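# Place bottles on ledges matching their cap colours

## Task

Set every bottle upright on the wall ledge whose coloured label strip is the same colour as that bottle's cap. The bottle's entire base must rest on the ledge. A bottle that tips over or is left leaning means the task is failed.

## Robot and tools

ROBOT. A Rainbow Robotics RB-Y1. It has a two-wheel drive base with rear casters, two seven-joint arms with parallel grippers, a pan/tilt head, and a torso with four joints: squat, shift, pitch and yaw. The base is 0.58 m wide. It extends 0.10 m in front of the drive axle and 0.57 m behind it, and spinning in place sweeps a 0.58 m radius. Each wrist camera sits in a case that juts out sideways and can strike things. Small loose objects may occasionally get nudged by outside forces.

FRAMES. All positions are in metres. The base frame has its origin on the floor halfway between the drive wheels, with x forward, y to the left and z up. Printed left_hand and right_hand positions are the point between the finger pads, 0.03 m behind the fingertips. The fingers point along the hand's -z axis and close along its x axis. The odometry frame is the base frame as it stood when the scene began. Heading is in radians, positive to the left. base_odometry counts wheel turns only, so it counts slipping as travel and misses turns caused by bumps.

move. One action per call. Arguments:
- base: an object {x_m_s, turn_rad_s, for_s}. It is a velocity applied for a duration, not a destination. x_m_s is forward speed in m/s, negative to reverse, magnitude 0.005 to 1.5, or 0. turn_rad_s is turning rate in rad/s, positive to the left, magnitude 0.02 to 1.509, or 0. for_s is 0.1 to 5 s. Distance covered is roughly speed × for_s. The base accelerates at about 0.4 m/s² (0.5 rad/s² when turning) and coasts to a stop afterwards. It cannot move sideways. Using both speeds gives a curved path.
- joints: an object mapping joint names to absolute targets, in rad (grippers in m). Main ranges: torso_squat_rad 0 to 1.2; torso_shift_rad -0.3 to 0.6; torso_pitch_rad -0.2 to 1.4 (positive bows forward); torso_yaw_rad -1.5 to 1.5 (positive to the left; lift both shoulder rolls outward by 0.2 rad or more first). Shoulder_pitch is -2.356 to 2.356, with negative swinging the arm forward and up. left_shoulder_roll_rad is 0 to 3.141 and right_shoulder_roll_rad is -3.141 to 0; both lift the arm outward. Shoulder_yaw is ±2.094. Elbow is -2.617 to 0.01, with negative bending. Forearm_roll is ±3.141, wrist_pitch is -1.57 to 1.919, and hand_roll is ±2.705. Each gripper_m is 0 to 0.1, the gap between the pads. head_pan_rad is ±0.523, positive to the left. head_tilt_rad is -0.35 to 1.57, positive looks down. Several combined torso limits exist, for example squat + shift <= 1.52 and squat - shift + pitch <= 1.57. Violating one leaves the torso 'off_target'.
- target: one hand's absolute pose in the base frame: side ('left' or 'right'), x, y, z in metres (-3 to 3), and quat_wxyz as four numbers, in the same form the hand lines print. It is solved once into joint angles, so the hand follows an arc. Break long moves into short steps. It may be combined only with min_time_s, and it is refused if an earlier move is still running.
- min_time_s: 0.1 to 8 s, the minimum duration of the arm, head and torso motions in this action.
- contact_limits: {left_gripper_m, right_gripper_m} as motor current in mA, 200 to 672.5. It persists until changed and starts at 672.5. Lower values grip more softly.
- cameras: a list drawn from head_camera, left_wrist_camera, right_wrist_camera, all. Head images are 896x504; wrist images are 644x364.
- blocking: true (the default) returns once everything is at rest. false returns within about 0.5 s while the motion continues.

Other tools. wait{seconds 0 to 10, cameras} lets time run and returns early once the motions have settled. stop{cameras} brakes all running motions, which then report 'stopped'. zoom_image{camera, region [x0,y0,x1,y1] in pixels, no more than 504 per side} enlarges part of the latest image from that camera. finished_scene{scene} ends the scene for good. The bottles must stay in place without the robot.

RESULTS. The 'move' line gives 'done' or the most serious status. Hand statuses are 'reached' (within 10 mm and 2°), 'short' (with the error) or 'refused' (with a reason). Joint statuses include done, off_target (may still be pushing), stopped, not_followed (the arm-collision check blocked it; look for a 'cause:' line), time_out, contact_stop (torso only), limit_stop_at_<name> (a built-in guard), torque_fault and limit_stop_at_motor_heat. If a call is refused or hit by an unplanned stop, the later move, wait and finished_scene calls in the same reply are skipped. lidar_m lists 12 distances in 30° sectors, starting straight ahead and going counter-clockwise, measured in a plane 0.23 m above the floor; '-' means nothing was detected. motor_effort gives wheel load in percent, with the peak in brackets. A wheel at rest normally reads under 30, and a high reading suggests the base is pushing against something. Joint torques, external torques, wrist force/torque and motor temperatures are noisy and offset. Use them as hints of contact or load only. The 'pictures' line gives the order of the images, and the images may lag the state slightly.

GRASPING. Command a gripper opening at least 0.005 m narrower than the bottle. The gripper will then report off_target or done, and either is normal. The arms are rated for 3 kg each.

AVOID. Do not let the arms press on or strike each other, including grippers, fingers and camera cases. Keep the shoulder rolls about 0.5 rad outward when both arms reach forward. Do not knock bottles over, drop them, or push anything out of the work area. Do not drive quickly into the ledge or wall; the wheels do not stop on contact, and stalled wheels cut motor power for 2 s. Do not bend or stop abruptly while leaning forward with a load, because the robot can tip. Avoid hard contact that reaches the joint load limits (a 10 s torque fault). Avoid long outstretched or loaded holds, which overheat motors (brakes engage at 80 °C). Lower bottles gently and open the gripper only once they are standing still and upright.

Each tool is called after "Request:" as name([rows], argument=value, ...), one row to a line, values as JSON.

## Session

Request:
move()

Scene clock: 0.00 s.
Joint torques (N m): no reading
External joint torques (N m): no reading
Motor temperatures (°C): left_arm=[34 39 32 39 35 43 40] | right_arm=[33 36 34 35 35 34 43]
Wrist force (N): no reading
Wrist torque (N m): no reading
Wrist force, peak (N): no reading
base_odometry: x=+0.000 y=+0.000 heading=+0.000
lidar_m: 3.95 2.48 1.74 1.99 2.10 1.67 1.63 1.72 2.47 2.64 2.45 3.88
base_status: not commanded
joint_positions: torso_squat_rad=+0.350 torso_shift_rad=+0.000 torso_pitch_rad=+0.000 torso_yaw_rad=+0.000 left_shoulder_pitch_rad=-0.048 left_shoulder_roll_rad=+0.048 left_shoulder_yaw_rad=-0.029 left_elbow_rad=-0.126 left_forearm_roll_rad=+0.039 left_wrist_pitch_rad=+0.009 left_hand_roll_rad=-0.012 left_gripper_m=+0.100 right_shoulder_pitch_rad=-0.009 right_shoulder_roll_rad=-0.013 right_shoulder_yaw_rad=+0.007 right_elbow_rad=-0.267 right_forearm_roll_rad=-0.043 right_wrist_pitch_rad=+0.022 right_hand_roll_rad=-0.017 right_gripper_m=+0.100 head_pan_rad=+0.000 head_tilt_rad=+0.400
joint_status: not commanded
wheel_motors_off: 0
motor_effort: left_wheel=+1 right_wheel=-1
chest: x=-0.2280 y=-0.0002 z=+1.2475 quat_wxyz=(+1.000, +0.000, +0.000, +0.000) (m; base frame)
left_hand: x=-0.1340 y=+0.2540 z=+0.5691 quat_wxyz=(+0.996, +0.022, -0.081, -0.010) (m; base frame)
right_hand: x=-0.0969 y=-0.2280 z=+0.5737 quat_wxyz=(+0.992, -0.001, -0.127, -0.024) (m; base frame)
pictures: head_camera, left_wrist_camera, right_wrist_camera

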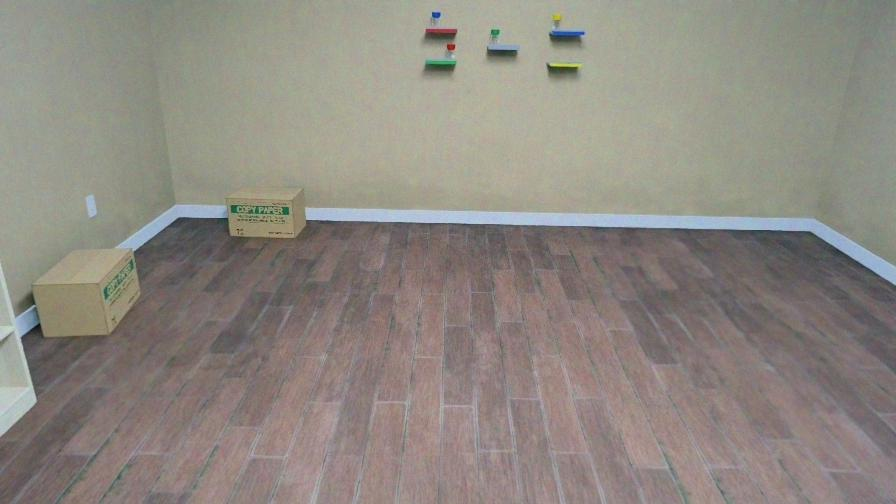

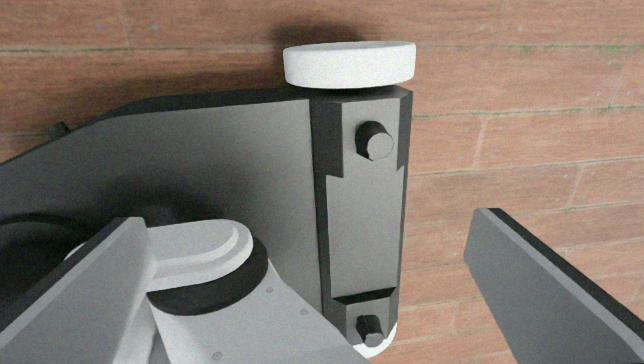

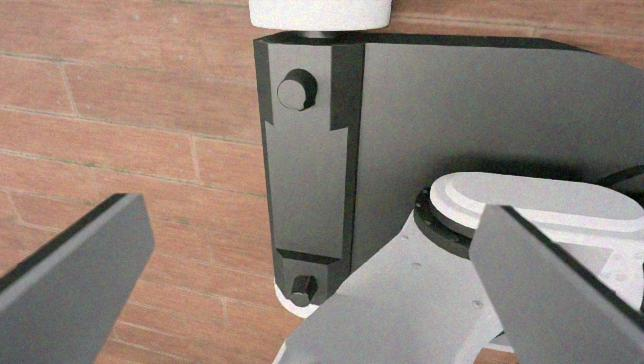

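Request:
zoom_image(camera="head_camera", region=[400, 0, 610, 118])

Scaled by 2.400 from the camera's 896x504 image, which has a finer 1280x720 frame.

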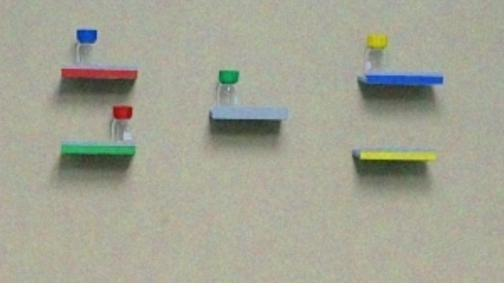

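Request:
move(base={"turn_rad_s": -0.25, "for_s": 0.6}, joints={"head_tilt_rad": 0.25})

Request:
move(base={"x_m_s": 0.6, "for_s": 4.2}, cameras=["head_camera"])

Scene clock: 9.00 s.
Joint torques (N m): left_arm=[-3.03 2.28 -0.49 -0.59 0.05 -0.58 0.29] | right_arm=[-2.8 -0.66 0.11 -1.3 -0.07 -0.31 0.03]
External joint torques (N m): left_arm=[-0.16 0.72 -0.58 0.04 0.04 -0.14 0.3] | right_arm=[0.34 0.17 0.15 0.32 -0.14 0.25 0.02]
Wrist force (N): left_arm=[-0.1 0.8 -5.1] | right_arm=[0.9 -1.9 -5.1]
Wrist torque (N m): left_arm=[-0.22 0.06 -0.04] | right_arm=[0.18 -0.09 -0.23]
Wrist force, peak (N): left_arm=[-0.1 1.1 -5.5] | right_arm=[0.4 -2.5 -6.3]
move: done
base_odometry: x=+0.000 y=+0.000 heading=-0.149
lidar_m: 4.21 2.92 1.74 1.99 2.02 1.75 1.64 1.66 2.13 2.64 2.45 3.38
base_status: done (sent for 0.6 of 0.6 s)
joint_positions: torso_squat_rad=+0.350 torso_shift_rad=+0.000 torso_pitch_rad=+0.000 torso_yaw_rad=+0.000 left_shoulder_pitch_rad=-0.048 left_shoulder_roll_rad=+0.048 left_shoulder_yaw_rad=-0.029 left_elbow_rad=-0.126 left_forearm_roll_rad=+0.039 left_wrist_pitch_rad=+0.009 left_hand_roll_rad=-0.012 left_gripper_m=+0.100 right_shoulder_pitch_rad=-0.009 right_shoulder_roll_rad=-0.013 right_shoulder_yaw_rad=+0.007 right_elbow_rad=-0.267 right_forearm_roll_rad=-0.043 right_wrist_pitch_rad=+0.022 right_hand_roll_rad=-0.017 right_gripper_m=+0.100 head_pan_rad=+0.000 head_tilt_rad=+0.250
joint_status: all done
wheel_motors_off: 0
motor_effort: left_wheel=+3(28) right_wheel=-2(25)
chest: x=-0.2280 y=-0.0002 z=+1.2475 quat_wxyz=(+1.000, +0.000, +0.000, +0.000) (m; base frame)
left_hand: x=-0.1340 y=+0.2540 z=+0.5691 quat_wxyz=(+0.996, +0.022, -0.081, -0.010) (m; base frame)
right_hand: x=-0.0969 y=-0.2280 z=+0.5737 quat_wxyz=(+0.992, -0.001, -0.127, -0.024) (m; base frame)
pictures: none

Scene clock: 15.03 s.
Joint torques (N m): left_arm=[-2.49 2.21 -0.52 -0.42 -0.21 -0.49 0.21] | right_arm=[-2.46 -0.89 0.3 -0.68 0.02 -0.42 -0.08]
External joint torques (N m): left_arm=[0.39 0.64 -0.6 0.22 -0.22 -0.05 0.22] | right_arm=[0.68 -0.06 0.33 0.94 -0.05 0.14 -0.09]
Wrist force (N): left_arm=[0.2 1.0 -5.1] | right_arm=[0.8 -1.3 -5.1]
Wrist torque (N m): left_arm=[-0.23 0.11 -0.03] | right_arm=[0.16 -0.10 -0.20]
Wrist force, peak (N): left_arm=[0.3 1.1 -5.7] | right_arm=[0.8 -1.7 -6.4]
move: done
base_odometry: x=+2.492 y=-0.376 heading=-0.150
lidar_m: 1.71 1.74 1.84 1.83 1.93 2.56 4.12 3.80 2.24 2.37 2.39 1.84
base_status: done (sent for 4.2 of 4.2 s)
joint_positions: torso_squat_rad=+0.350 torso_shift_rad=+0.000 torso_pitch_rad=+0.000 torso_yaw_rad=+0.000 left_shoulder_pitch_rad=-0.048 left_shoulder_roll_rad=+0.048 left_shoulder_yaw_rad=-0.029 left_elbow_rad=-0.126 left_forearm_roll_rad=+0.039 left_wrist_pitch_rad=+0.009 left_hand_roll_rad=-0.012 left_gripper_m=+0.100 right_shoulder_pitch_rad=-0.009 right_shoulder_roll_rad=-0.013 right_shoulder_yaw_rad=+0.007 right_elbow_rad=-0.267 right_forearm_roll_rad=-0.043 right_wrist_pitch_rad=+0.022 right_hand_roll_rad=-0.017 right_gripper_m=+0.100 head_pan_rad=+0.000 head_tilt_rad=+0.250
joint_status: not commanded
wheel_motors_off: 0
motor_effort: left_wheel=-3(38) right_wheel=+0(29)
chest: x=-0.2280 y=-0.0002 z=+1.2475 quat_wxyz=(+1.000, +0.000, +0.000, +0.000) (m; base frame)
left_hand: x=-0.1339 y=+0.2540 z=+0.5691 quat_wxyz=(+0.996, +0.022, -0.081, -0.010) (m; base frame)
right_hand: x=-0.0968 y=-0.2280 z=+0.5737 quat_wxyz=(+0.992, -0.001, -0.127, -0.024) (m; base frame)
pictures: head_camera
camera_calibration:
head_camera: T_world_to_cam=[[-0.0302292, -0.999325, 0.0208668, -0.0319387], [-0.211988, -0.0139917, -0.977172, 1.42931], [0.976805, -0.0339627, -0.211422, 0.450276], [0, 0, 0, 1]] pos_world=[-0.1378, 0.00337392, 1.49255]

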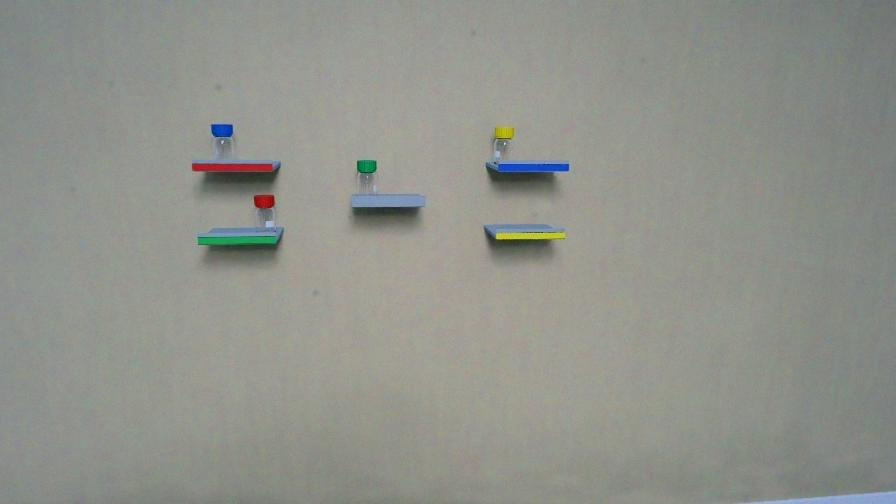

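Request:
move(base={"turn_rad_s": 0.25, "for_s": 0.6}, joints={"head_tilt_rad": 0.2}, cameras=["head_camera"])

Scene clock: 17.07 s.
Joint torques (N m): left_arm=[-2.29 2.62 -0.72 -0.52 -0.1 -0.55 0.27] | right_arm=[-2.18 -0.39 0.15 -0.85 -0.06 -0.4 0.06]
External joint torques (N m): left_arm=[0.58 1.05 -0.81 0.11 -0.11 -0.11 0.28] | right_arm=[0.96 0.43 0.19 0.77 -0.13 0.15 0.05]
Wrist force (N): left_arm=[0.2 0.9 -5.3] | right_arm=[1.6 -0.8 -5.1]
Wrist torque (N m): left_arm=[-0.23 0.09 -0.05] | right_arm=[0.07 -0.01 -0.21]
Wrist force, peak (N): left_arm=[-0.1 1.2 -5.4] | right_arm=[0.7 -2.6 -5.9]
move: done
base_odometry: x=+2.492 y=-0.376 heading=+0.000
lidar_m: 1.71 1.80 1.94 1.83 2.19 3.35 4.13 3.22 2.24 2.37 2.34 1.76
base_status: done (sent for 0.6 of 0.6 s)
joint_positions: torso_squat_rad=+0.350 torso_shift_rad=+0.000 torso_pitch_rad=+0.000 torso_yaw_rad=+0.000 left_shoulder_pitch_rad=-0.048 left_shoulder_roll_rad=+0.048 left_shoulder_yaw_rad=-0.029 left_elbow_rad=-0.126 left_forearm_roll_rad=+0.039 left_wrist_pitch_rad=+0.009 left_hand_roll_rad=-0.012 left_gripper_m=+0.100 right_shoulder_pitch_rad=-0.009 right_shoulder_roll_rad=-0.013 right_shoulder_yaw_rad=+0.007 right_elbow_rad=-0.267 right_forearm_roll_rad=-0.043 right_wrist_pitch_rad=+0.022 right_hand_roll_rad=-0.017 right_gripper_m=+0.100 head_pan_rad=+0.000 head_tilt_rad=+0.200
joint_status: all done
wheel_motors_off: 0
motor_effort: left_wheel=-7(28) right_wheel=-1(20)
chest: x=-0.2280 y=-0.0002 z=+1.2475 quat_wxyz=(+1.000, +0.000, +0.000, +0.000) (m; base frame)
left_hand: x=-0.1339 y=+0.2540 z=+0.5691 quat_wxyz=(+0.996, +0.022, -0.081, -0.010) (m; base frame)
right_hand: x=-0.0968 y=-0.2280 z=+0.5737 quat_wxyz=(+0.992, -0.001, -0.127, -0.024) (m; base frame)
pictures: head_camera
camera_calibration:
head_camera: T_world_to_cam=[[-0.0313303, -0.999322, 0.0193469, -0.0300588], [-0.16285, -0.013994, -0.986552, 1.45297], [0.986153, -0.0340596, -0.162301, 0.381086], [0, 0, 0, 1]] pos_world=[-0.140135, 0.00327413, 1.49586]

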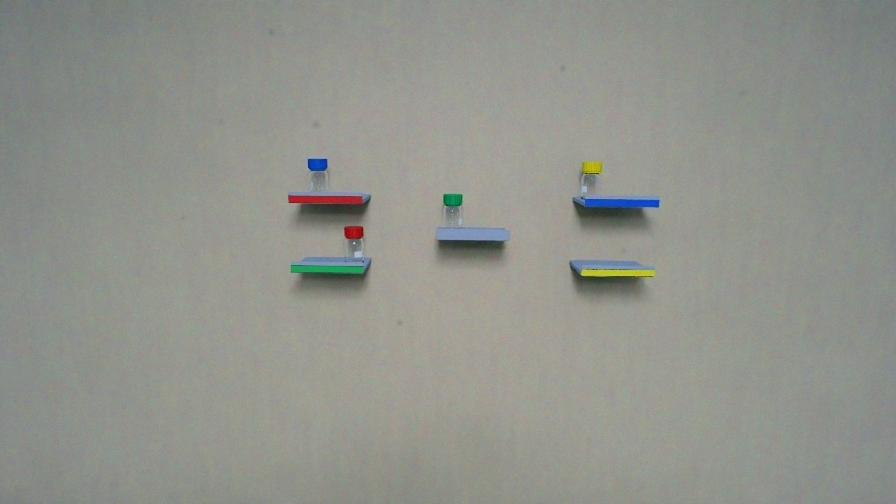

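Request:
zoom_image(camera="head_camera", region=[270, 140, 396, 290])

Request:
zoom_image(camera="head_camera", region=[420, 170, 530, 270])

Request:
zoom_image(camera="head_camera", region=[556, 140, 682, 290])

Scaled by 3.360 from the camera's 896x504 image, which has a finer 1280x720 frame.

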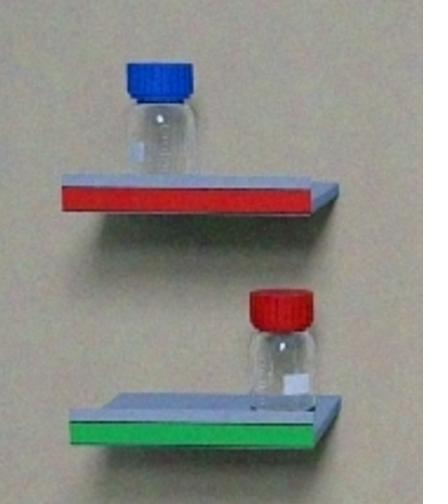

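Scaled by 4.582 from the camera's 896x504 image, which has a finer 1280x720 frame.

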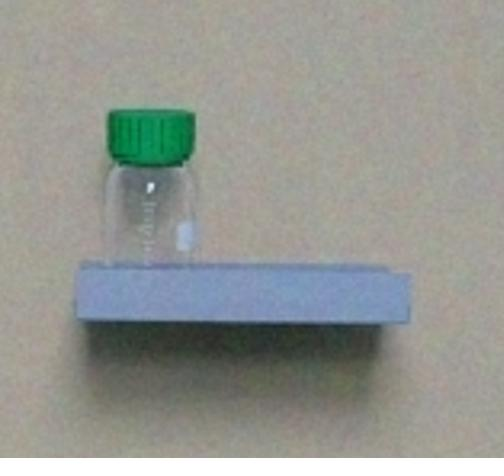

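Scaled by 3.360 from the camera's 896x504 image, which has a finer 1280x720 frame.

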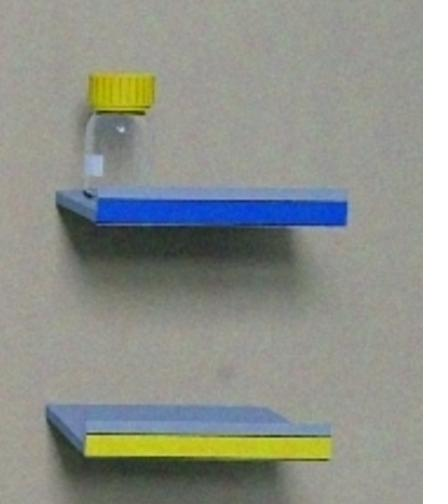

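Request:
move(target={"side": "left", "x": 0.18, "y": 0.36, "z": 1.40, "quat_wxyz": [0.5, 0.5, -0.5, -0.5]}, min_time_s=3, cameras=["all"])

Scene clock: 25.47 s.
Joint torques (N m): left_arm=[-6.01 13.25 10.68 1.16 -1.36 -0.99 0.19] | right_arm=[-1.99 -0.93 0.44 -1 0.03 -0.5 0.01]
External joint torques (N m): left_arm=[0.69 1.43 1.15 -0.42 -0.16 -0.08 0.17] | right_arm=[1.15 -0.1 0.48 0.61 -0.04 0.06 -0.01]
Wrist force (N): left_arm=[1.1 -5.0 1.3] | right_arm=[1.3 -1.6 -5.5]
Wrist torque (N m): left_arm=[0.18 0.14 -0.01] | right_arm=[0.20 -0.04 -0.18]
Wrist force, peak (N): left_arm=[0.2 0.8 -5.6] | right_arm=[1.4 -1.3 -6.5]
move: done
base_odometry: x=+2.492 y=-0.376 heading=+0.000
lidar_m: 1.71 1.80 1.95 1.84 2.18 3.35 4.12 3.23 2.25 2.36 2.33 1.76
base_status: not commanded
joint_positions: torso_squat_rad=+0.350 torso_shift_rad=+0.000 torso_pitch_rad=+0.000 torso_yaw_rad=+0.000 left_shoulder_pitch_rad=+0.389 left_shoulder_roll_rad=+1.426 left_shoulder_yaw_rad=+0.758 left_elbow_rad=-2.465 left_forearm_roll_rad=+0.576 left_wrist_pitch_rad=+0.788 left_hand_roll_rad=-0.463 left_gripper_m=+0.100 right_shoulder_pitch_rad=-0.009 right_shoulder_roll_rad=-0.013 right_shoulder_yaw_rad=+0.007 right_elbow_rad=-0.267 right_forearm_roll_rad=-0.043 right_wrist_pitch_rad=+0.022 right_hand_roll_rad=-0.017 right_gripper_m=+0.100 head_pan_rad=+0.000 head_tilt_rad=+0.200
joint_status: all done
wheel_motors_off: 0
motor_effort: left_wheel=-6(7) right_wheel=-1(1)
chest: x=-0.2280 y=-0.0002 z=+1.2475 quat_wxyz=(+1.000, +0.000, +0.000, +0.000) (m; base frame)
left_hand: x=+0.1797 y=+0.3593 z=+1.4005 quat_wxyz=(+0.499, +0.502, -0.502, -0.497) (m; base frame)
left_hand_status: reached (checked arc, planned for 3.0 s): 1 mm and 0.5 deg off.
right_hand: x=-0.0968 y=-0.2280 z=+0.5737 quat_wxyz=(+0.992, -0.001, -0.127, -0.024) (m; base frame)
pictures: head_camera, left_wrist_camera, right_wrist_camera
camera_calibration:
head_camera: T_world_to_cam=[[-0.0313303, -0.999322, 0.0193469, -0.0300588], [-0.16285, -0.013994, -0.986552, 1.45297], [0.986153, -0.0340596, -0.162301, 0.381086], [0, 0, 0, 1]] pos_world=[-0.140135, 0.00327413, 1.49586]
left_wrist_camera: T_world_to_cam=[[-0.0323853, -0.99947, -0.00315746, 0.3683], [-0.459962, 0.0177084, -0.887762, 1.34695], [0.887348, -0.0272981, -0.460292, 0.56923], [0, 0, 0, 1]] pos_world=[0.12637, 0.359791, 1.45895]
right_wrist_camera: T_world_to_cam=[[-0.972012, -0.00446076, -0.234891, 0.0348595], [-0.118649, 0.872265, 0.474422, -0.0577704], [0.202771, 0.489013, -0.848381, 0.689982], [0, 0, 0, 1]] pos_world=[-0.112879, -0.286863, 0.620963]

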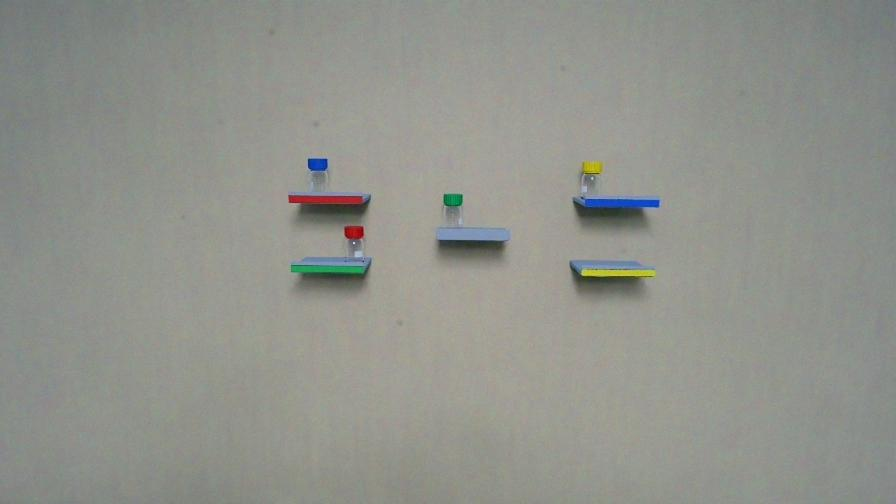

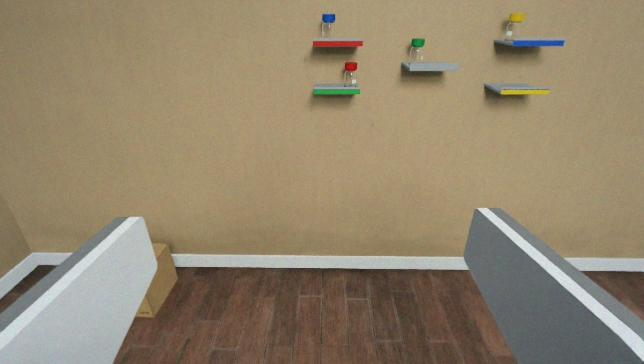

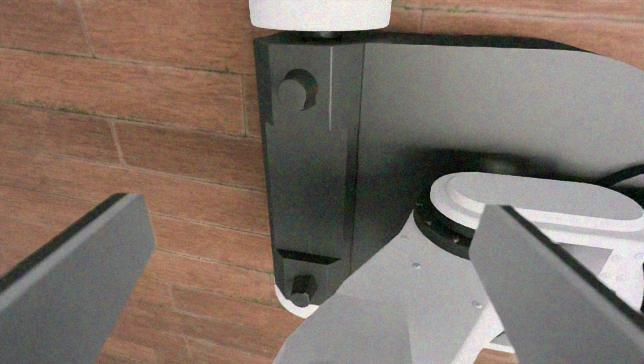

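Request:
move(target={"side": "right", "x": 0.18, "y": -0.36, "z": 1.40, "quat_wxyz": [0.5, -0.5, -0.5, 0.5]}, min_time_s=3, cameras=["right_wrist_camera"])

Scene clock: 31.90 s.
Joint torques (N m): left_arm=[-6.44 13.01 10.65 0.99 -1.3 -0.92 0.09] | right_arm=[-4.87 -14.13 -9.28 1.04 0.97 -0.9 0.13]
External joint torques (N m): left_arm=[0.25 1.2 1.12 -0.58 -0.11 -0.01 0.07] | right_arm=[1.58 -1.38 0.08 -0.37 -0.33 0.04 0.14]
Wrist force (N): left_arm=[1.1 -4.9 1.4] | right_arm=[3.4 4.6 0.7]
Wrist torque (N m): left_arm=[0.16 0.15 -0.03] | right_arm=[-0.24 0.11 -0.21]
Wrist force, peak (N): left_arm=[1.1 -5.3 1.3] | right_arm=[1.2 -2.2 -6.3]
move: done
base_odometry: x=+2.492 y=-0.376 heading=+0.000
lidar_m: 1.71 1.80 1.95 1.83 2.18 3.35 4.13 3.23 2.24 2.37 2.34 1.75
base_status: not commanded
joint_positions: torso_squat_rad=+0.350 torso_shift_rad=+0.000 torso_pitch_rad=+0.000 torso_yaw_rad=+0.000 left_shoulder_pitch_rad=+0.389 left_shoulder_roll_rad=+1.426 left_shoulder_yaw_rad=+0.758 left_elbow_rad=-2.465 left_forearm_roll_rad=+0.576 left_wrist_pitch_rad=+0.788 left_hand_roll_rad=-0.463 left_gripper_m=+0.100 right_shoulder_pitch_rad=+0.375 right_shoulder_roll_rad=-1.422 right_shoulder_yaw_rad=-0.753 right_elbow_rad=-2.463 right_forearm_roll_rad=-0.590 right_wrist_pitch_rad=+0.795 right_hand_roll_rad=+0.480 right_gripper_m=+0.100 head_pan_rad=+0.000 head_tilt_rad=+0.200
joint_status: all done
wheel_motors_off: 0
motor_effort: left_wheel=-6(7) right_wheel=+0(1)
chest: x=-0.2280 y=-0.0002 z=+1.2475 quat_wxyz=(+1.000, +0.000, +0.000, +0.000) (m; base frame)
left_hand: x=+0.1797 y=+0.3593 z=+1.4005 quat_wxyz=(+0.499, +0.502, -0.502, -0.497) (m; base frame)
right_hand: x=+0.1799 y=-0.3596 z=+1.4004 quat_wxyz=(+0.500, -0.501, -0.501, +0.498) (m; base frame)
right_hand_status: reached (checked arc, planned for 3.0 s): 1 mm and 0.3 deg off.
pictures: right_wrist_camera
camera_calibration:
right_wrist_camera: T_world_to_cam=[[-0.0194007, -0.998566, 0.0499015, -0.430309], [-0.492526, -0.0338894, -0.869638, 1.32125], [0.870082, -0.0414494, -0.491162, 0.588557], [0, 0, 0, 1]] pos_world=[0.130311, -0.36052, 1.45956]

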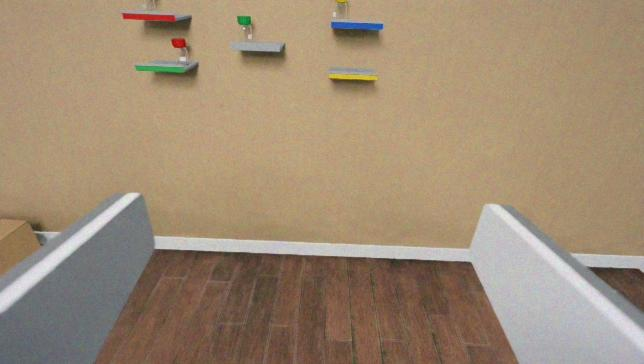

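Request:
move(base={"turn_rad_s": -0.2, "for_s": 0.45})

Request:
move(base={"x_m_s": 0.4, "for_s": 2.9})

Request:
move(base={"turn_rad_s": 0.12, "for_s": 0.4}, cameras=["all"])

Scene clock: 33.70 s.
Joint torques (N m): left_arm=[-6.14 13.08 10.78 1.05 -1.26 -1.03 0.15] | right_arm=[-4.89 -14.46 -9.2 1.17 1.11 -0.92 0.02]
External joint torques (N m): left_arm=[0.56 1.26 1.25 -0.53 -0.06 -0.11 0.14] | right_arm=[1.55 -1.72 0.16 -0.24 -0.18 0.02 0.03]
Wrist force (N): left_arm=[1.0 -5.1 1.4] | right_arm=[2.8 4.6 0.5]
Wrist torque (N m): left_arm=[0.19 0.13 -0.03] | right_arm=[-0.27 0.04 -0.23]
Wrist force, peak (N): left_arm=[1.0 -5.3 1.3] | right_arm=[3.5 5.1 0.7]
move: done
base_odometry: x=+2.492 y=-0.376 heading=-0.093
lidar_m: 1.71 1.76 1.83 1.84 1.93 2.56 4.13 3.54 2.24 2.37 2.44 1.81
base_status: done (sent for 0.47 of 0.47 s)
joint_positions: torso_squat_rad=+0.350 torso_shift_rad=+0.000 torso_pitch_rad=+0.000 torso_yaw_rad=+0.000 left_shoulder_pitch_rad=+0.389 left_shoulder_roll_rad=+1.426 left_shoulder_yaw_rad=+0.758 left_elbow_rad=-2.465 left_forearm_roll_rad=+0.576 left_wrist_pitch_rad=+0.788 left_hand_roll_rad=-0.463 left_gripper_m=+0.100 right_shoulder_pitch_rad=+0.375 right_shoulder_roll_rad=-1.422 right_shoulder_yaw_rad=-0.753 right_elbow_rad=-2.463 right_forearm_roll_rad=-0.590 right_wrist_pitch_rad=+0.795 right_hand_roll_rad=+0.480 right_gripper_m=+0.100 head_pan_rad=+0.000 head_tilt_rad=+0.200
joint_status: not commanded
wheel_motors_off: 0
motor_effort: left_wheel=+5(26) right_wheel=-1(15)
chest: x=-0.2280 y=-0.0002 z=+1.2475 quat_wxyz=(+1.000, +0.000, +0.000, +0.000) (m; base frame)
left_hand: x=+0.1797 y=+0.3593 z=+1.4005 quat_wxyz=(+0.499, +0.502, -0.502, -0.497) (m; base frame)
right_hand: x=+0.1799 y=-0.3596 z=+1.4004 quat_wxyz=(+0.500, -0.501, -0.501, +0.498) (m; base frame)
pictures: none

Scene clock: 38.17 s.
Joint torques (N m): left_arm=[-6.52 13.31 10.33 1.1 -1.16 -1.04 0.11] | right_arm=[-5.62 -13.71 -8.66 1.05 1.15 -0.83 0.08]
External joint torques (N m): left_arm=[0.17 1.49 0.8 -0.48 0.04 -0.13 0.1] | right_arm=[0.83 -0.97 0.71 -0.37 -0.15 0.1 0.09]
Wrist force (N): left_arm=[1.0 -5.0 1.6] | right_arm=[2.6 4.7 0.5]
Wrist torque (N m): left_arm=[0.19 0.12 -0.02] | right_arm=[-0.27 0.06 -0.22]
Wrist force, peak (N): left_arm=[0.9 -5.4 1.5] | right_arm=[2.9 5.7 0.2]
move: done
base_odometry: x=+3.647 y=-0.483 heading=-0.092
lidar_m: 0.55 0.57 0.76 1.35 2.09 3.00 5.28 2.93 2.42 2.33 0.84 0.59
base_status: done (sent for 2.9 of 2.9 s)
joint_positions: torso_squat_rad=+0.350 torso_shift_rad=+0.000 torso_pitch_rad=+0.000 torso_yaw_rad=+0.000 left_shoulder_pitch_rad=+0.390 left_shoulder_roll_rad=+1.426 left_shoulder_yaw_rad=+0.758 left_elbow_rad=-2.465 left_forearm_roll_rad=+0.576 left_wrist_pitch_rad=+0.788 left_hand_roll_rad=-0.463 left_gripper_m=+0.100 right_shoulder_pitch_rad=+0.375 right_shoulder_roll_rad=-1.422 right_shoulder_yaw_rad=-0.753 right_elbow_rad=-2.463 right_forearm_roll_rad=-0.590 right_wrist_pitch_rad=+0.795 right_hand_roll_rad=+0.480 right_gripper_m=+0.100 head_pan_rad=+0.000 head_tilt_rad=+0.200
joint_status: not commanded
wheel_motors_off: 0
motor_effort: left_wheel=+6(36) right_wheel=-7(18)
chest: x=-0.2280 y=-0.0002 z=+1.2475 quat_wxyz=(+1.000, +0.000, +0.000, +0.000) (m; base frame)
left_hand: x=+0.1797 y=+0.3593 z=+1.4005 quat_wxyz=(+0.499, +0.502, -0.502, -0.497) (m; base frame)
right_hand: x=+0.1799 y=-0.3596 z=+1.4004 quat_wxyz=(+0.500, -0.501, -0.501, +0.498) (m; base frame)
pictures: none

Scene clock: 39.23 s.
Joint torques (N m): left_arm=[-7 13.21 10.17 1.17 -1.19 -0.98 0.09] | right_arm=[-5.23 -14.2 -8.83 1.25 1.02 -0.83 -0.08]
External joint torques (N m): left_arm=[-0.3 1.39 0.63 -0.41 0.01 -0.07 0.08] | right_arm=[1.22 -1.46 0.53 -0.16 -0.28 0.11 -0.08]
Wrist force (N): left_arm=[0.9 -4.9 1.3] | right_arm=[2.5 4.6 0.5]
Wrist torque (N m): left_arm=[0.15 0.11 -0.03] | right_arm=[-0.29 0.01 -0.22]
Wrist force, peak (N): left_arm=[0.8 -5.2 1.5] | right_arm=[3.2 5.2 0.5]
move: done
base_odometry: x=+3.647 y=-0.483 heading=-0.045
lidar_m: 0.56 0.58 0.80 1.34 2.09 2.99 5.28 2.93 2.41 2.19 0.80 0.58
base_status: done (sent for 0.4 of 0.4 s)
joint_positions: torso_squat_rad=+0.350 torso_shift_rad=+0.000 torso_pitch_rad=+0.000 torso_yaw_rad=+0.000 left_shoulder_pitch_rad=+0.390 left_shoulder_roll_rad=+1.426 left_shoulder_yaw_rad=+0.758 left_elbow_rad=-2.465 left_forearm_roll_rad=+0.576 left_wrist_pitch_rad=+0.788 left_hand_roll_rad=-0.463 left_gripper_m=+0.100 right_shoulder_pitch_rad=+0.375 right_shoulder_roll_rad=-1.422 right_shoulder_yaw_rad=-0.753 right_elbow_rad=-2.463 right_forearm_roll_rad=-0.590 right_wrist_pitch_rad=+0.795 right_hand_roll_rad=+0.480 right_gripper_m=+0.100 head_pan_rad=+0.000 head_tilt_rad=+0.200
joint_status: not commanded
wheel_motors_off: 0
motor_effort: left_wheel=-6(26) right_wheel=+1(20)
chest: x=-0.2280 y=-0.0002 z=+1.2475 quat_wxyz=(+1.000, +0.000, +0.000, +0.000) (m; base frame)
left_hand: x=+0.1797 y=+0.3593 z=+1.4005 quat_wxyz=(+0.499, +0.502, -0.502, -0.497) (m; base frame)
right_hand: x=+0.1799 y=-0.3597 z=+1.4003 quat_wxyz=(+0.500, -0.501, -0.501, +0.498) (m; base frame)
pictures: head_camera, left_wrist_camera, right_wrist_camera
camera_calibration:
head_camera: T_world_to_cam=[[-0.0313303, -0.999322, 0.0193469, -0.0300588], [-0.16285, -0.013994, -0.986552, 1.45297], [0.986153, -0.0340596, -0.162301, 0.381086], [0, 0, 0, 1]] pos_world=[-0.140135, 0.00327413, 1.49586]
left_wrist_camera: T_world_to_cam=[[-0.0322947, -0.999473, -0.00319982, 0.368351], [-0.459964, 0.0177044, -0.887761, 1.34695], [0.88735, -0.0271982, -0.460293, 0.569196], [0, 0, 0, 1]] pos_world=[0.12637, 0.359791, 1.45895]
right_wrist_camera: T_world_to_cam=[[-0.0194495, -0.998569, 0.0498143, -0.430177], [-0.492525, -0.0337896, -0.869642, 1.3213], [0.870081, -0.0414489, -0.491163, 0.588558], [0, 0, 0, 1]] pos_world=[0.130311, -0.36052, 1.45956]

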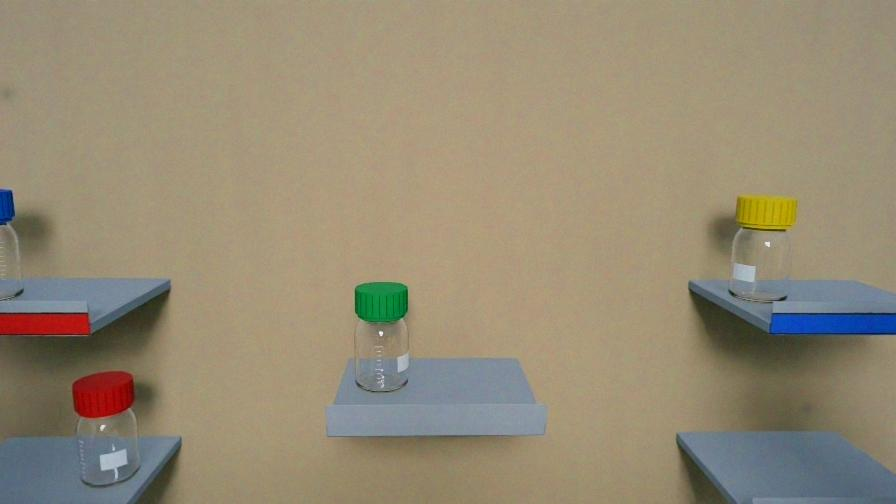

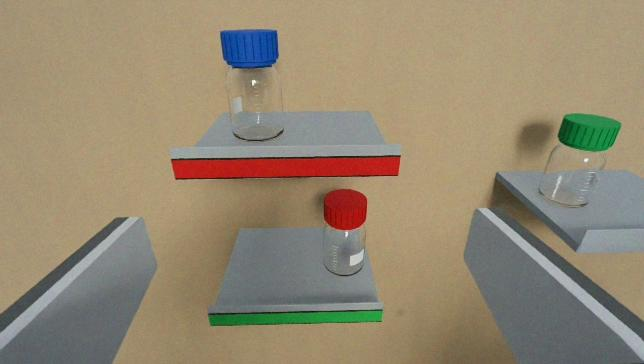

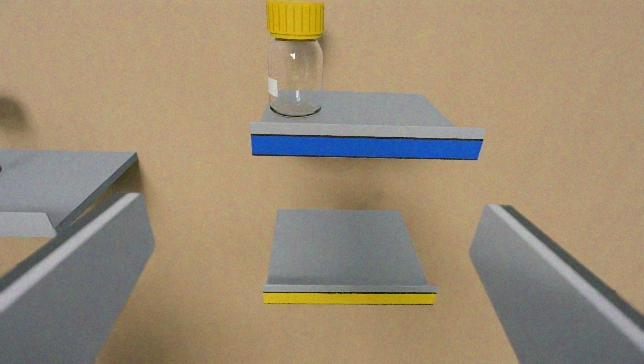

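Request:
zoom_image(camera="head_camera", region=[310, 260, 570, 450])

Request:
zoom_image(camera="left_wrist_camera", region=[160, 10, 420, 190])

Request:
zoom_image(camera="right_wrist_camera", region=[230, 70, 500, 310])

Scaled by 1.938 from the camera's 896x504 image, which has a finer 1280x720 frame.

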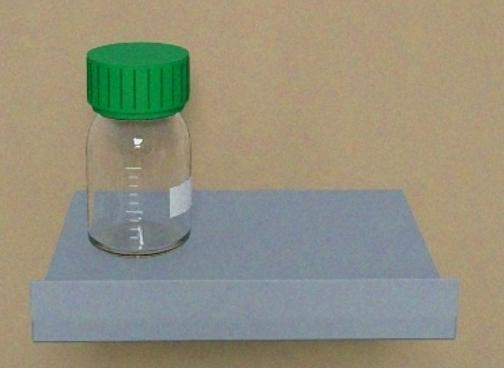

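Scaled by 1.938 from the camera's 644x364 image, which has a finer 1265x715 frame.

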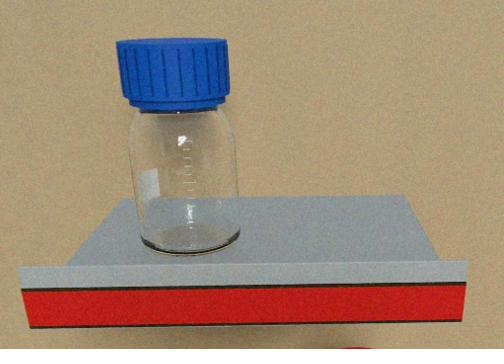

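Scaled by 1.867 from the camera's 644x364 image, which has a finer 1265x715 frame.

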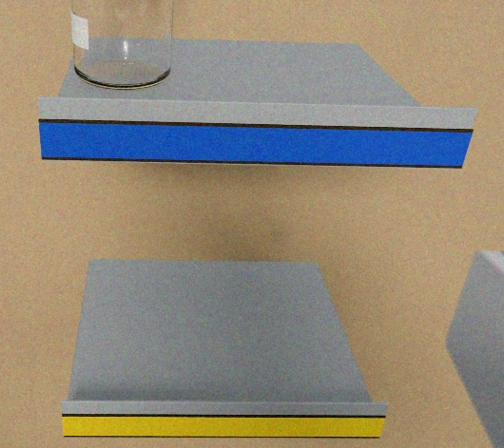

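Request:
move(base={"x_m_s": 0.2, "for_s": 0.65}, cameras=["all"])

Scene clock: 45.87 s.
Joint torques (N m): left_arm=[-7.03 12.99 10.35 1.27 -1.15 -1.01 0.11] | right_arm=[-4.91 -14.63 -9.15 1.16 1.23 -0.96 0.28]
External joint torques (N m): left_arm=[-0.33 1.17 0.82 -0.31 0.05 -0.09 0.09] | right_arm=[1.53 -1.89 0.21 -0.25 -0.07 -0.03 0.28]
Wrist force (N): left_arm=[1.0 -4.9 1.1] | right_arm=[2.5 4.5 1.0]
Wrist torque (N m): left_arm=[0.16 0.12 -0.01] | right_arm=[-0.23 0.01 -0.19]
Wrist force, peak (N): left_arm=[1.1 -5.4 1.1] | right_arm=[3.1 5.6 0.1]
move: done
base_odometry: x=+3.780 y=-0.489 heading=-0.044
lidar_m: 0.42 0.44 0.62 1.33 2.15 3.10 5.41 3.03 2.42 1.69 0.61 0.44
base_status: done (sent for 0.67 of 0.67 s)
joint_positions: torso_squat_rad=+0.350 torso_shift_rad=+0.000 torso_pitch_rad=+0.000 torso_yaw_rad=+0.000 left_shoulder_pitch_rad=+0.390 left_shoulder_roll_rad=+1.426 left_shoulder_yaw_rad=+0.758 left_elbow_rad=-2.465 left_forearm_roll_rad=+0.576 left_wrist_pitch_rad=+0.788 left_hand_roll_rad=-0.463 left_gripper_m=+0.100 right_shoulder_pitch_rad=+0.375 right_shoulder_roll_rad=-1.422 right_shoulder_yaw_rad=-0.753 right_elbow_rad=-2.463 right_forearm_roll_rad=-0.590 right_wrist_pitch_rad=+0.795 right_hand_roll_rad=+0.480 right_gripper_m=+0.100 head_pan_rad=+0.000 head_tilt_rad=+0.200
joint_status: not commanded
wheel_motors_off: 0
motor_effort: left_wheel=+1(31) right_wheel=-2(25)
chest: x=-0.2279 y=-0.0002 z=+1.2475 quat_wxyz=(+1.000, +0.000, +0.000, +0.000) (m; base frame)
left_hand: x=+0.1798 y=+0.3593 z=+1.4005 quat_wxyz=(+0.499, +0.502, -0.502, -0.497) (m; base frame)
right_hand: x=+0.1799 y=-0.3597 z=+1.4003 quat_wxyz=(+0.500, -0.501, -0.501, +0.498) (m; base frame)
pictures: head_camera, left_wrist_camera, right_wrist_camera
camera_calibration:
head_camera: T_world_to_cam=[[-0.0313275, -0.999322, 0.0193508, -0.0300613], [-0.162947, -0.0139951, -0.986536, 1.45295], [0.986137, -0.0340588, -0.162398, 0.381131], [0, 0, 0, 1]] pos_world=[-0.140035, 0.00327413, 1.49586]
left_wrist_camera: T_world_to_cam=[[-0.0322951, -0.999473, -0.00320027, 0.368355], [-0.460043, 0.0177074, -0.88772, 1.34695], [0.887309, -0.0271968, -0.460372, 0.569227], [0, 0, 0, 1]] pos_world=[0.126469, 0.359791, 1.45895]
right_wrist_camera: T_world_to_cam=[[-0.0194459, -0.998569, 0.0498138, -0.43017], [-0.492643, -0.0337853, -0.869575, 1.32118], [0.870014, -0.0414501, -0.491281, 0.588603], [0, 0, 0, 1]] pos_world=[0.130411, -0.36052, 1.45946]

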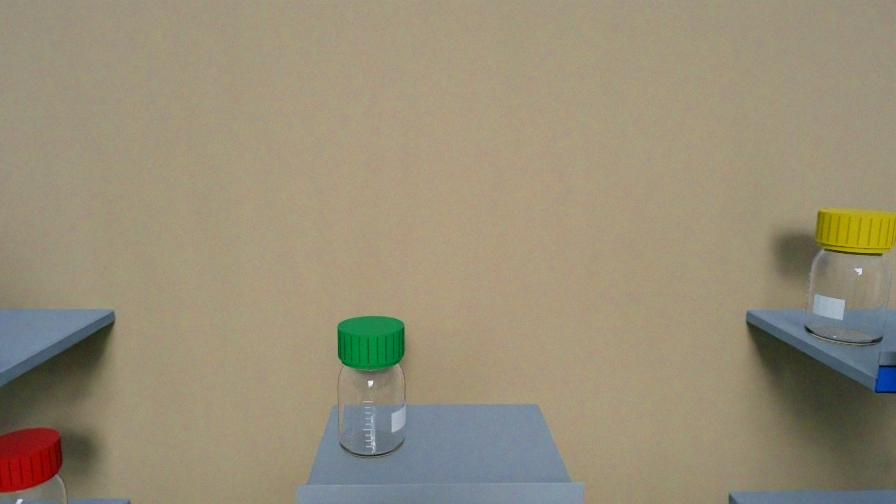

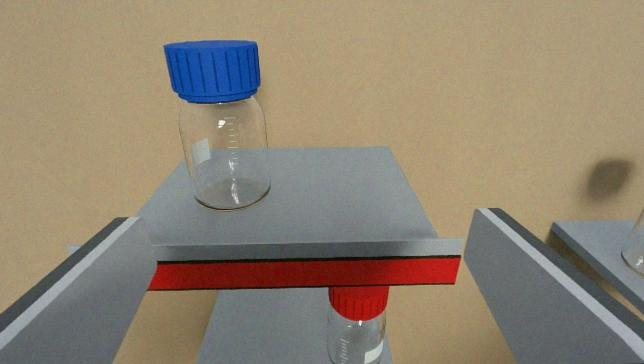

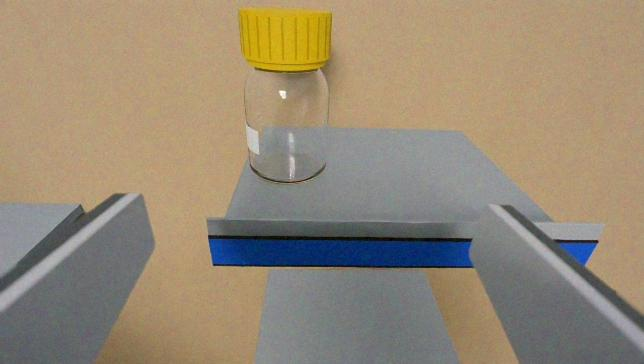

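Request:
move(target={"side": "right", "x": 0.22, "y": -0.347, "z": 1.397, "quat_wxyz": [0.5, -0.5, -0.5, 0.5]}, min_time_s=1, cameras=["right_wrist_camera", "head_camera"])

Scene clock: 49.87 s.
Joint torques (N m): left_arm=[-6.72 13.14 10.47 1.22 -1.2 -1 0.08] | right_arm=[-9.32 -15.01 -7.67 2.13 1.08 -0.54 0.11]
External joint torques (N m): left_arm=[-0.02 1.32 0.94 -0.36 -0.01 -0.09 0.06] | right_arm=[-0.57 -1.96 2.68 0.11 -0.25 -0.12 0.12]
Wrist force (N): left_arm=[0.8 -5.1 1.4] | right_arm=[3.1 4.4 0.3]
Wrist torque (N m): left_arm=[0.17 0.11 -0.02] | right_arm=[-0.21 0.08 -0.02]
Wrist force, peak (N): left_arm=[0.8 -5.3 1.2] | right_arm=[3.7 5.9 0.2]
move: done
base_odometry: x=+3.780 y=-0.489 heading=-0.044
lidar_m: 0.42 0.45 0.61 1.33 2.14 3.09 5.42 3.02 2.41 1.68 0.61 0.45
base_status: not commanded
joint_positions: torso_squat_rad=+0.350 torso_shift_rad=+0.000 torso_pitch_rad=+0.000 torso_yaw_rad=+0.000 left_shoulder_pitch_rad=+0.390 left_shoulder_roll_rad=+1.426 left_shoulder_yaw_rad=+0.758 left_elbow_rad=-2.465 left_forearm_roll_rad=+0.576 left_wrist_pitch_rad=+0.788 left_hand_roll_rad=-0.463 left_gripper_m=+0.100 right_shoulder_pitch_rad=+0.240 right_shoulder_roll_rad=-1.629 right_shoulder_yaw_rad=-0.499 right_elbow_rad=-2.357 right_forearm_roll_rad=-0.399 right_wrist_pitch_rad=+0.753 right_hand_roll_rad=+0.215 right_gripper_m=+0.100 head_pan_rad=+0.000 head_tilt_rad=+0.200
joint_status: all done
wheel_motors_off: 0
motor_effort: left_wheel=+1(2) right_wheel=-3(4)
chest: x=-0.2279 y=-0.0002 z=+1.2475 quat_wxyz=(+1.000, +0.000, +0.000, +0.000) (m; base frame)
left_hand: x=+0.1797 y=+0.3593 z=+1.4005 quat_wxyz=(+0.499, +0.502, -0.502, -0.497) (m; base frame)
right_hand: x=+0.2196 y=-0.3471 z=+1.3973 quat_wxyz=(+0.500, -0.499, -0.500, +0.501) (m; base frame)
right_hand_status: reached (checked arc, planned for 1.0 s): 1 mm and 0.2 deg off.
pictures: head_camera, right_wrist_camera
camera_calibration:
head_camera: T_world_to_cam=[[-0.0313301, -0.999322, 0.0193479, -0.0300573], [-0.16285, -0.0139951, -0.986552, 1.45299], [0.986153, -0.0340595, -0.162301, 0.380988], [0, 0, 0, 1]] pos_world=[-0.140035, 0.00327413, 1.49586]
right_wrist_camera: T_world_to_cam=[[-0.0135979, -0.998544, 0.0521968, -0.42143], [-0.497963, -0.0385052, -0.866343, 1.33359], [0.867092, -0.0377725, -0.496714, 0.562722], [0, 0, 0, 1]] pos_world=[0.170414, -0.348211, 1.45685]

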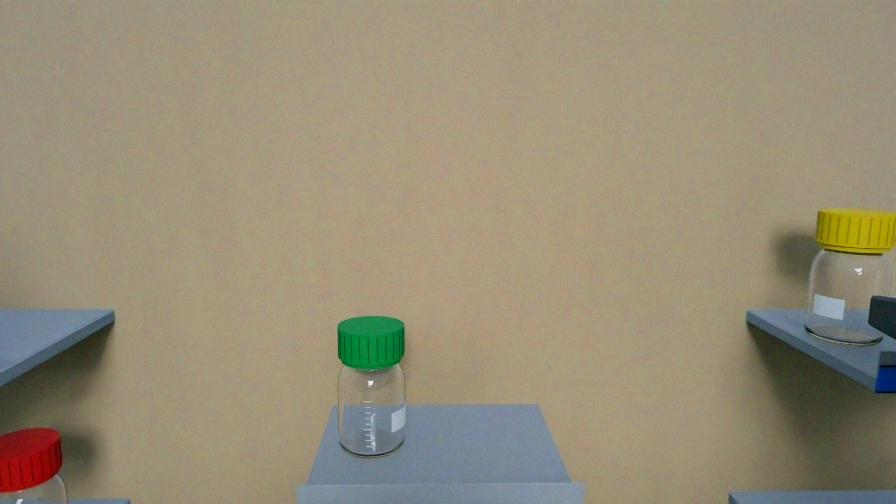

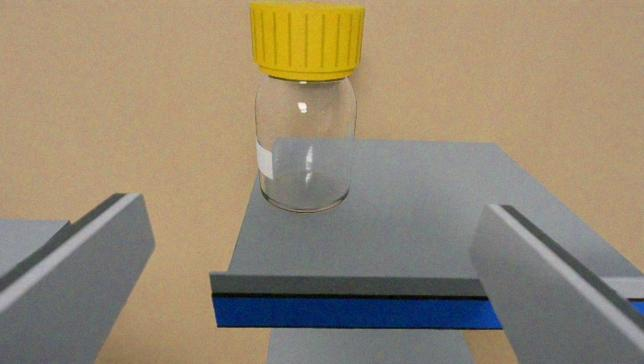

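Request:
move(joints={"head_pan_rad": -0.5, "head_tilt_rad": 0.25})

Request:
move(target={"side": "right", "x": 0.28, "y": -0.346, "z": 1.4, "quat_wxyz": [0.5, -0.5, -0.5, 0.5]}, min_time_s=1, cameras=["right_wrist_camera", "head_camera"])

Scene clock: 51.60 s.
Joint torques (N m): left_arm=[-6.82 12.91 10.19 1.11 -1.24 -0.99 0.26] | right_arm=[-9.43 -14.4 -7.35 2 0.97 -0.6 -0.18]
External joint torques (N m): left_arm=[-0.12 1.1 0.65 -0.47 -0.05 -0.07 0.24] | right_arm=[-0.67 -1.36 3.01 -0.01 -0.36 -0.17 -0.18]
Wrist force (N): left_arm=[1.1 -5.1 1.0] | right_arm=[2.7 4.1 0.7]
Wrist torque (N m): left_arm=[0.18 0.13 -0.02] | right_arm=[-0.18 0.02 -0.10]
Wrist force, peak (N): left_arm=[1.0 -5.3 1.5] | right_arm=[3.0 5.5 0.9]
move: done
base_odometry: x=+3.780 y=-0.489 heading=-0.044
lidar_m: 0.42 0.45 0.61 1.34 2.13 3.10 5.41 3.02 2.42 1.68 0.62 0.45
base_status: not commanded
joint_positions: torso_squat_rad=+0.350 torso_shift_rad=+0.000 torso_pitch_rad=+0.000 torso_yaw_rad=+0.000 left_shoulder_pitch_rad=+0.390 left_shoulder_roll_rad=+1.426 left_shoulder_yaw_rad=+0.758 left_elbow_rad=-2.465 left_forearm_roll_rad=+0.576 left_wrist_pitch_rad=+0.788 left_hand_roll_rad=-0.463 left_gripper_m=+0.100 right_shoulder_pitch_rad=+0.240 right_shoulder_roll_rad=-1.629 right_shoulder_yaw_rad=-0.499 right_elbow_rad=-2.357 right_forearm_roll_rad=-0.399 right_wrist_pitch_rad=+0.753 right_hand_roll_rad=+0.215 right_gripper_m=+0.100 head_pan_rad=-0.500 head_tilt_rad=+0.250
joint_status: all done
wheel_motors_off: 0
motor_effort: left_wheel=+2(2) right_wheel=-3(4)
chest: x=-0.2279 y=-0.0002 z=+1.2475 quat_wxyz=(+1.000, +0.000, +0.000, +0.000) (m; base frame)
left_hand: x=+0.1797 y=+0.3593 z=+1.4005 quat_wxyz=(+0.499, +0.502, -0.502, -0.497) (m; base frame)
right_hand: x=+0.2196 y=-0.3471 z=+1.3973 quat_wxyz=(+0.500, -0.499, -0.500, +0.501) (m; base frame)
pictures: none

Scene clock: 53.13 s.
Joint torques (N m): left_arm=[-6.66 12.98 9.94 1.19 -1.3 -1.06 0.15] | right_arm=[-10.18 -10.86 -8.01 4.76 0.64 1 0.4]
External joint torques (N m): left_arm=[0.04 1.16 0.41 -0.39 -0.11 -0.15 0.14] | right_arm=[1.94 -1.03 2.06 -0.26 -0.24 -0.07 0.41]
Wrist force (N): left_arm=[1.2 -5.1 1.3] | right_arm=[3.2 4.8 1.0]
Wrist torque (N m): left_arm=[0.18 0.16 -0.02] | right_arm=[-0.24 0.06 0.00]
Wrist force, peak (N): left_arm=[0.8 -5.2 1.3] | right_arm=[3.9 5.4 1.3]
move: done
base_odometry: x=+3.780 y=-0.489 heading=-0.044
lidar_m: 0.42 0.44 0.61 1.33 2.14 3.10 5.42 3.03 2.42 1.68 0.62 0.45
base_status: not commanded
joint_positions: torso_squat_rad=+0.350 torso_shift_rad=+0.000 torso_pitch_rad=+0.000 torso_yaw_rad=+0.000 left_shoulder_pitch_rad=+0.390 left_shoulder_roll_rad=+1.426 left_shoulder_yaw_rad=+0.758 left_elbow_rad=-2.465 left_forearm_roll_rad=+0.576 left_wrist_pitch_rad=+0.788 left_hand_roll_rad=-0.463 left_gripper_m=+0.100 right_shoulder_pitch_rad=+0.389 right_shoulder_roll_rad=-2.132 right_shoulder_yaw_rad=-0.371 right_elbow_rad=-2.127 right_forearm_roll_rad=+0.016 right_wrist_pitch_rad=+0.635 right_hand_roll_rad=-0.558 right_gripper_m=+0.100 head_pan_rad=-0.500 head_tilt_rad=+0.250
joint_status: all done
wheel_motors_off: 0
motor_effort: left_wheel=+3(3) right_wheel=-2(4)
chest: x=-0.2280 y=-0.0002 z=+1.2475 quat_wxyz=(+1.000, +0.000, +0.000, +0.000) (m; base frame)
left_hand: x=+0.1797 y=+0.3593 z=+1.4005 quat_wxyz=(+0.499, +0.502, -0.502, -0.497) (m; base frame)
right_hand: x=+0.2799 y=-0.3457 z=+1.4004 quat_wxyz=(+0.500, -0.499, -0.500, +0.501) (m; base frame)
right_hand_status: reached (checked arc, planned for 1.0 s): 1 mm and 0.1 deg off.
pictures: head_camera, right_wrist_camera
camera_calibration:
head_camera: T_world_to_cam=[[-0.505653, -0.862481, 0.0210083, -0.130099], [-0.193065, 0.0893891, -0.977106, 1.43318], [0.840857, -0.498132, -0.211715, 0.422499], [0, 0, 0, 1]] pos_world=[-0.14435, -0.0298577, 1.49255]
right_wrist_camera: T_world_to_cam=[[-0.0154325, -0.998555, 0.0514711, -0.417693], [-0.497143, -0.0370005, -0.866879, 1.36739], [0.867531, -0.0389666, -0.495854, 0.510218], [0, 0, 0, 1]] pos_world=[0.230711, -0.346614, 1.45985]

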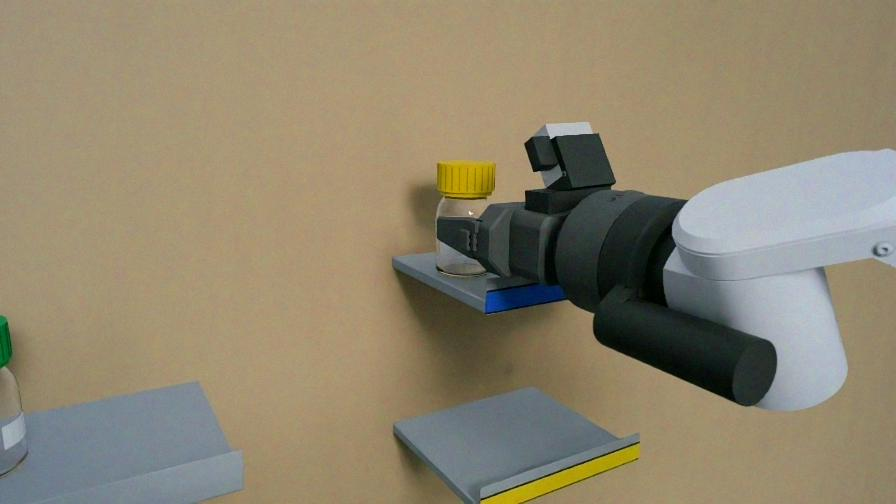

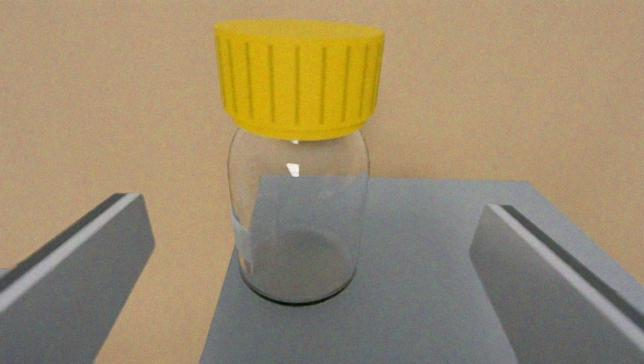

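Request:
move(target={"side": "right", "x": 0.328, "y": -0.346, "z": 1.402, "quat_wxyz": [0.5, -0.5, -0.5, 0.5]}, min_time_s=1, cameras=["right_wrist_camera", "head_camera"])

Scene clock: 55.83 s.
Joint torques (N m): left_arm=[-6.81 13.39 10.11 1.15 -1.25 -0.98 0.24] | right_arm=[-12.72 -7.35 -9.17 6.14 0.55 1.44 -0.12]
External joint torques (N m): left_arm=[-0.11 1.57 0.57 -0.42 -0.05 -0.07 0.22] | right_arm=[2.39 -1.34 0.04 -0.23 -0.03 -0.07 -0.11]
Wrist force (N): left_arm=[1.1 -5.0 1.2] | right_arm=[3.3 4.5 0.2]
Wrist torque (N m): left_arm=[0.17 0.14 -0.02] | right_arm=[-0.29 0.09 -0.06]
Wrist force, peak (N): left_arm=[1.0 -5.3 1.5] | right_arm=[3.1 6.1 0.8]
move: done
base_odometry: x=+3.780 y=-0.489 heading=-0.044
lidar_m: 0.42 0.45 0.61 1.33 2.14 3.10 5.42 3.03 2.42 1.68 0.61 0.45
base_status: not commanded
joint_positions: torso_squat_rad=+0.350 torso_shift_rad=+0.000 torso_pitch_rad=+0.000 torso_yaw_rad=+0.000 left_shoulder_pitch_rad=+0.390 left_shoulder_roll_rad=+1.426 left_shoulder_yaw_rad=+0.758 left_elbow_rad=-2.465 left_forearm_roll_rad=+0.576 left_wrist_pitch_rad=+0.788 left_hand_roll_rad=-0.463 left_gripper_m=+0.100 right_shoulder_pitch_rad=+0.609 right_shoulder_roll_rad=-2.352 right_shoulder_yaw_rad=-0.476 right_elbow_rad=-1.919 right_forearm_roll_rad=+0.149 right_wrist_pitch_rad=+0.595 right_hand_roll_rad=-0.855 right_gripper_m=+0.100 head_pan_rad=-0.500 head_tilt_rad=+0.250
joint_status: all done
wheel_motors_off: 0
motor_effort: left_wheel=+3(3) right_wheel=-3(4)
chest: x=-0.2280 y=-0.0002 z=+1.2475 quat_wxyz=(+1.000, +0.000, +0.000, +0.000) (m; base frame)
left_hand: x=+0.1797 y=+0.3593 z=+1.4005 quat_wxyz=(+0.499, +0.502, -0.502, -0.497) (m; base frame)
right_hand: x=+0.3277 y=-0.3460 z=+1.4021 quat_wxyz=(+0.501, -0.500, -0.499, +0.500) (m; base frame)
right_hand_status: reached (checked arc, planned for 1.0 s): 0 mm and 0.1 deg off.
pictures: head_camera, right_wrist_camera
camera_calibration:
head_camera: T_world_to_cam=[[-0.505653, -0.862481, 0.0210083, -0.130099], [-0.193065, 0.0893891, -0.977106, 1.43318], [0.840857, -0.498132, -0.211715, 0.422499], [0, 0, 0, 1]] pos_world=[-0.14435, -0.0298577, 1.49255]
right_wrist_camera: T_world_to_cam=[[-0.0175671, -0.998509, 0.051686, -0.417055], [-0.498016, -0.0360867, -0.866416, 1.39263], [0.86699, -0.0409609, -0.49664, 0.470157], [0, 0, 0, 1]] pos_world=[0.278604, -0.34692, 1.46165]

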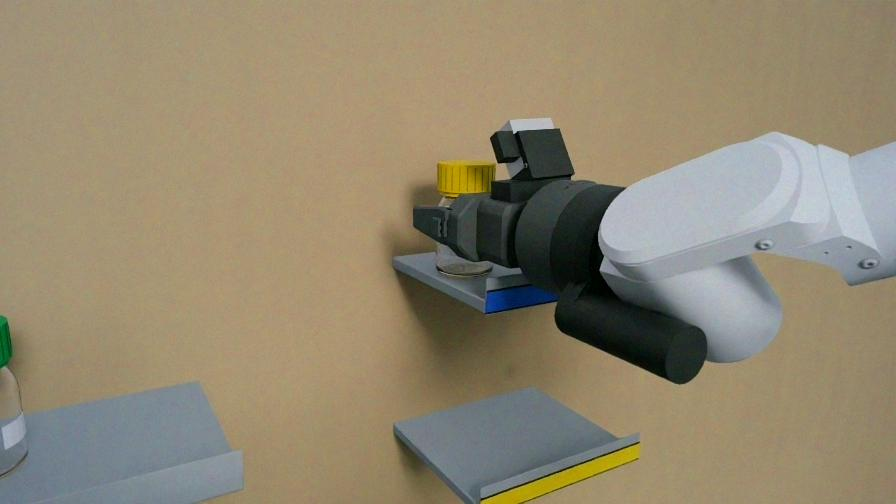

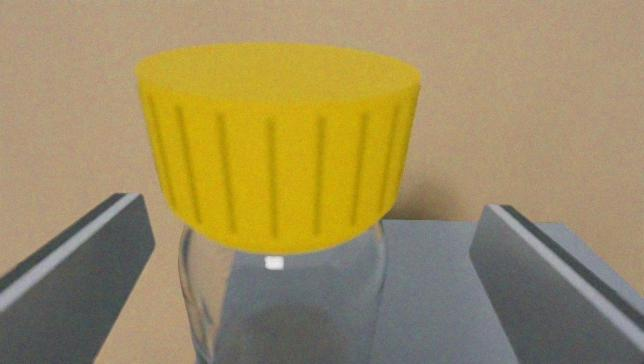

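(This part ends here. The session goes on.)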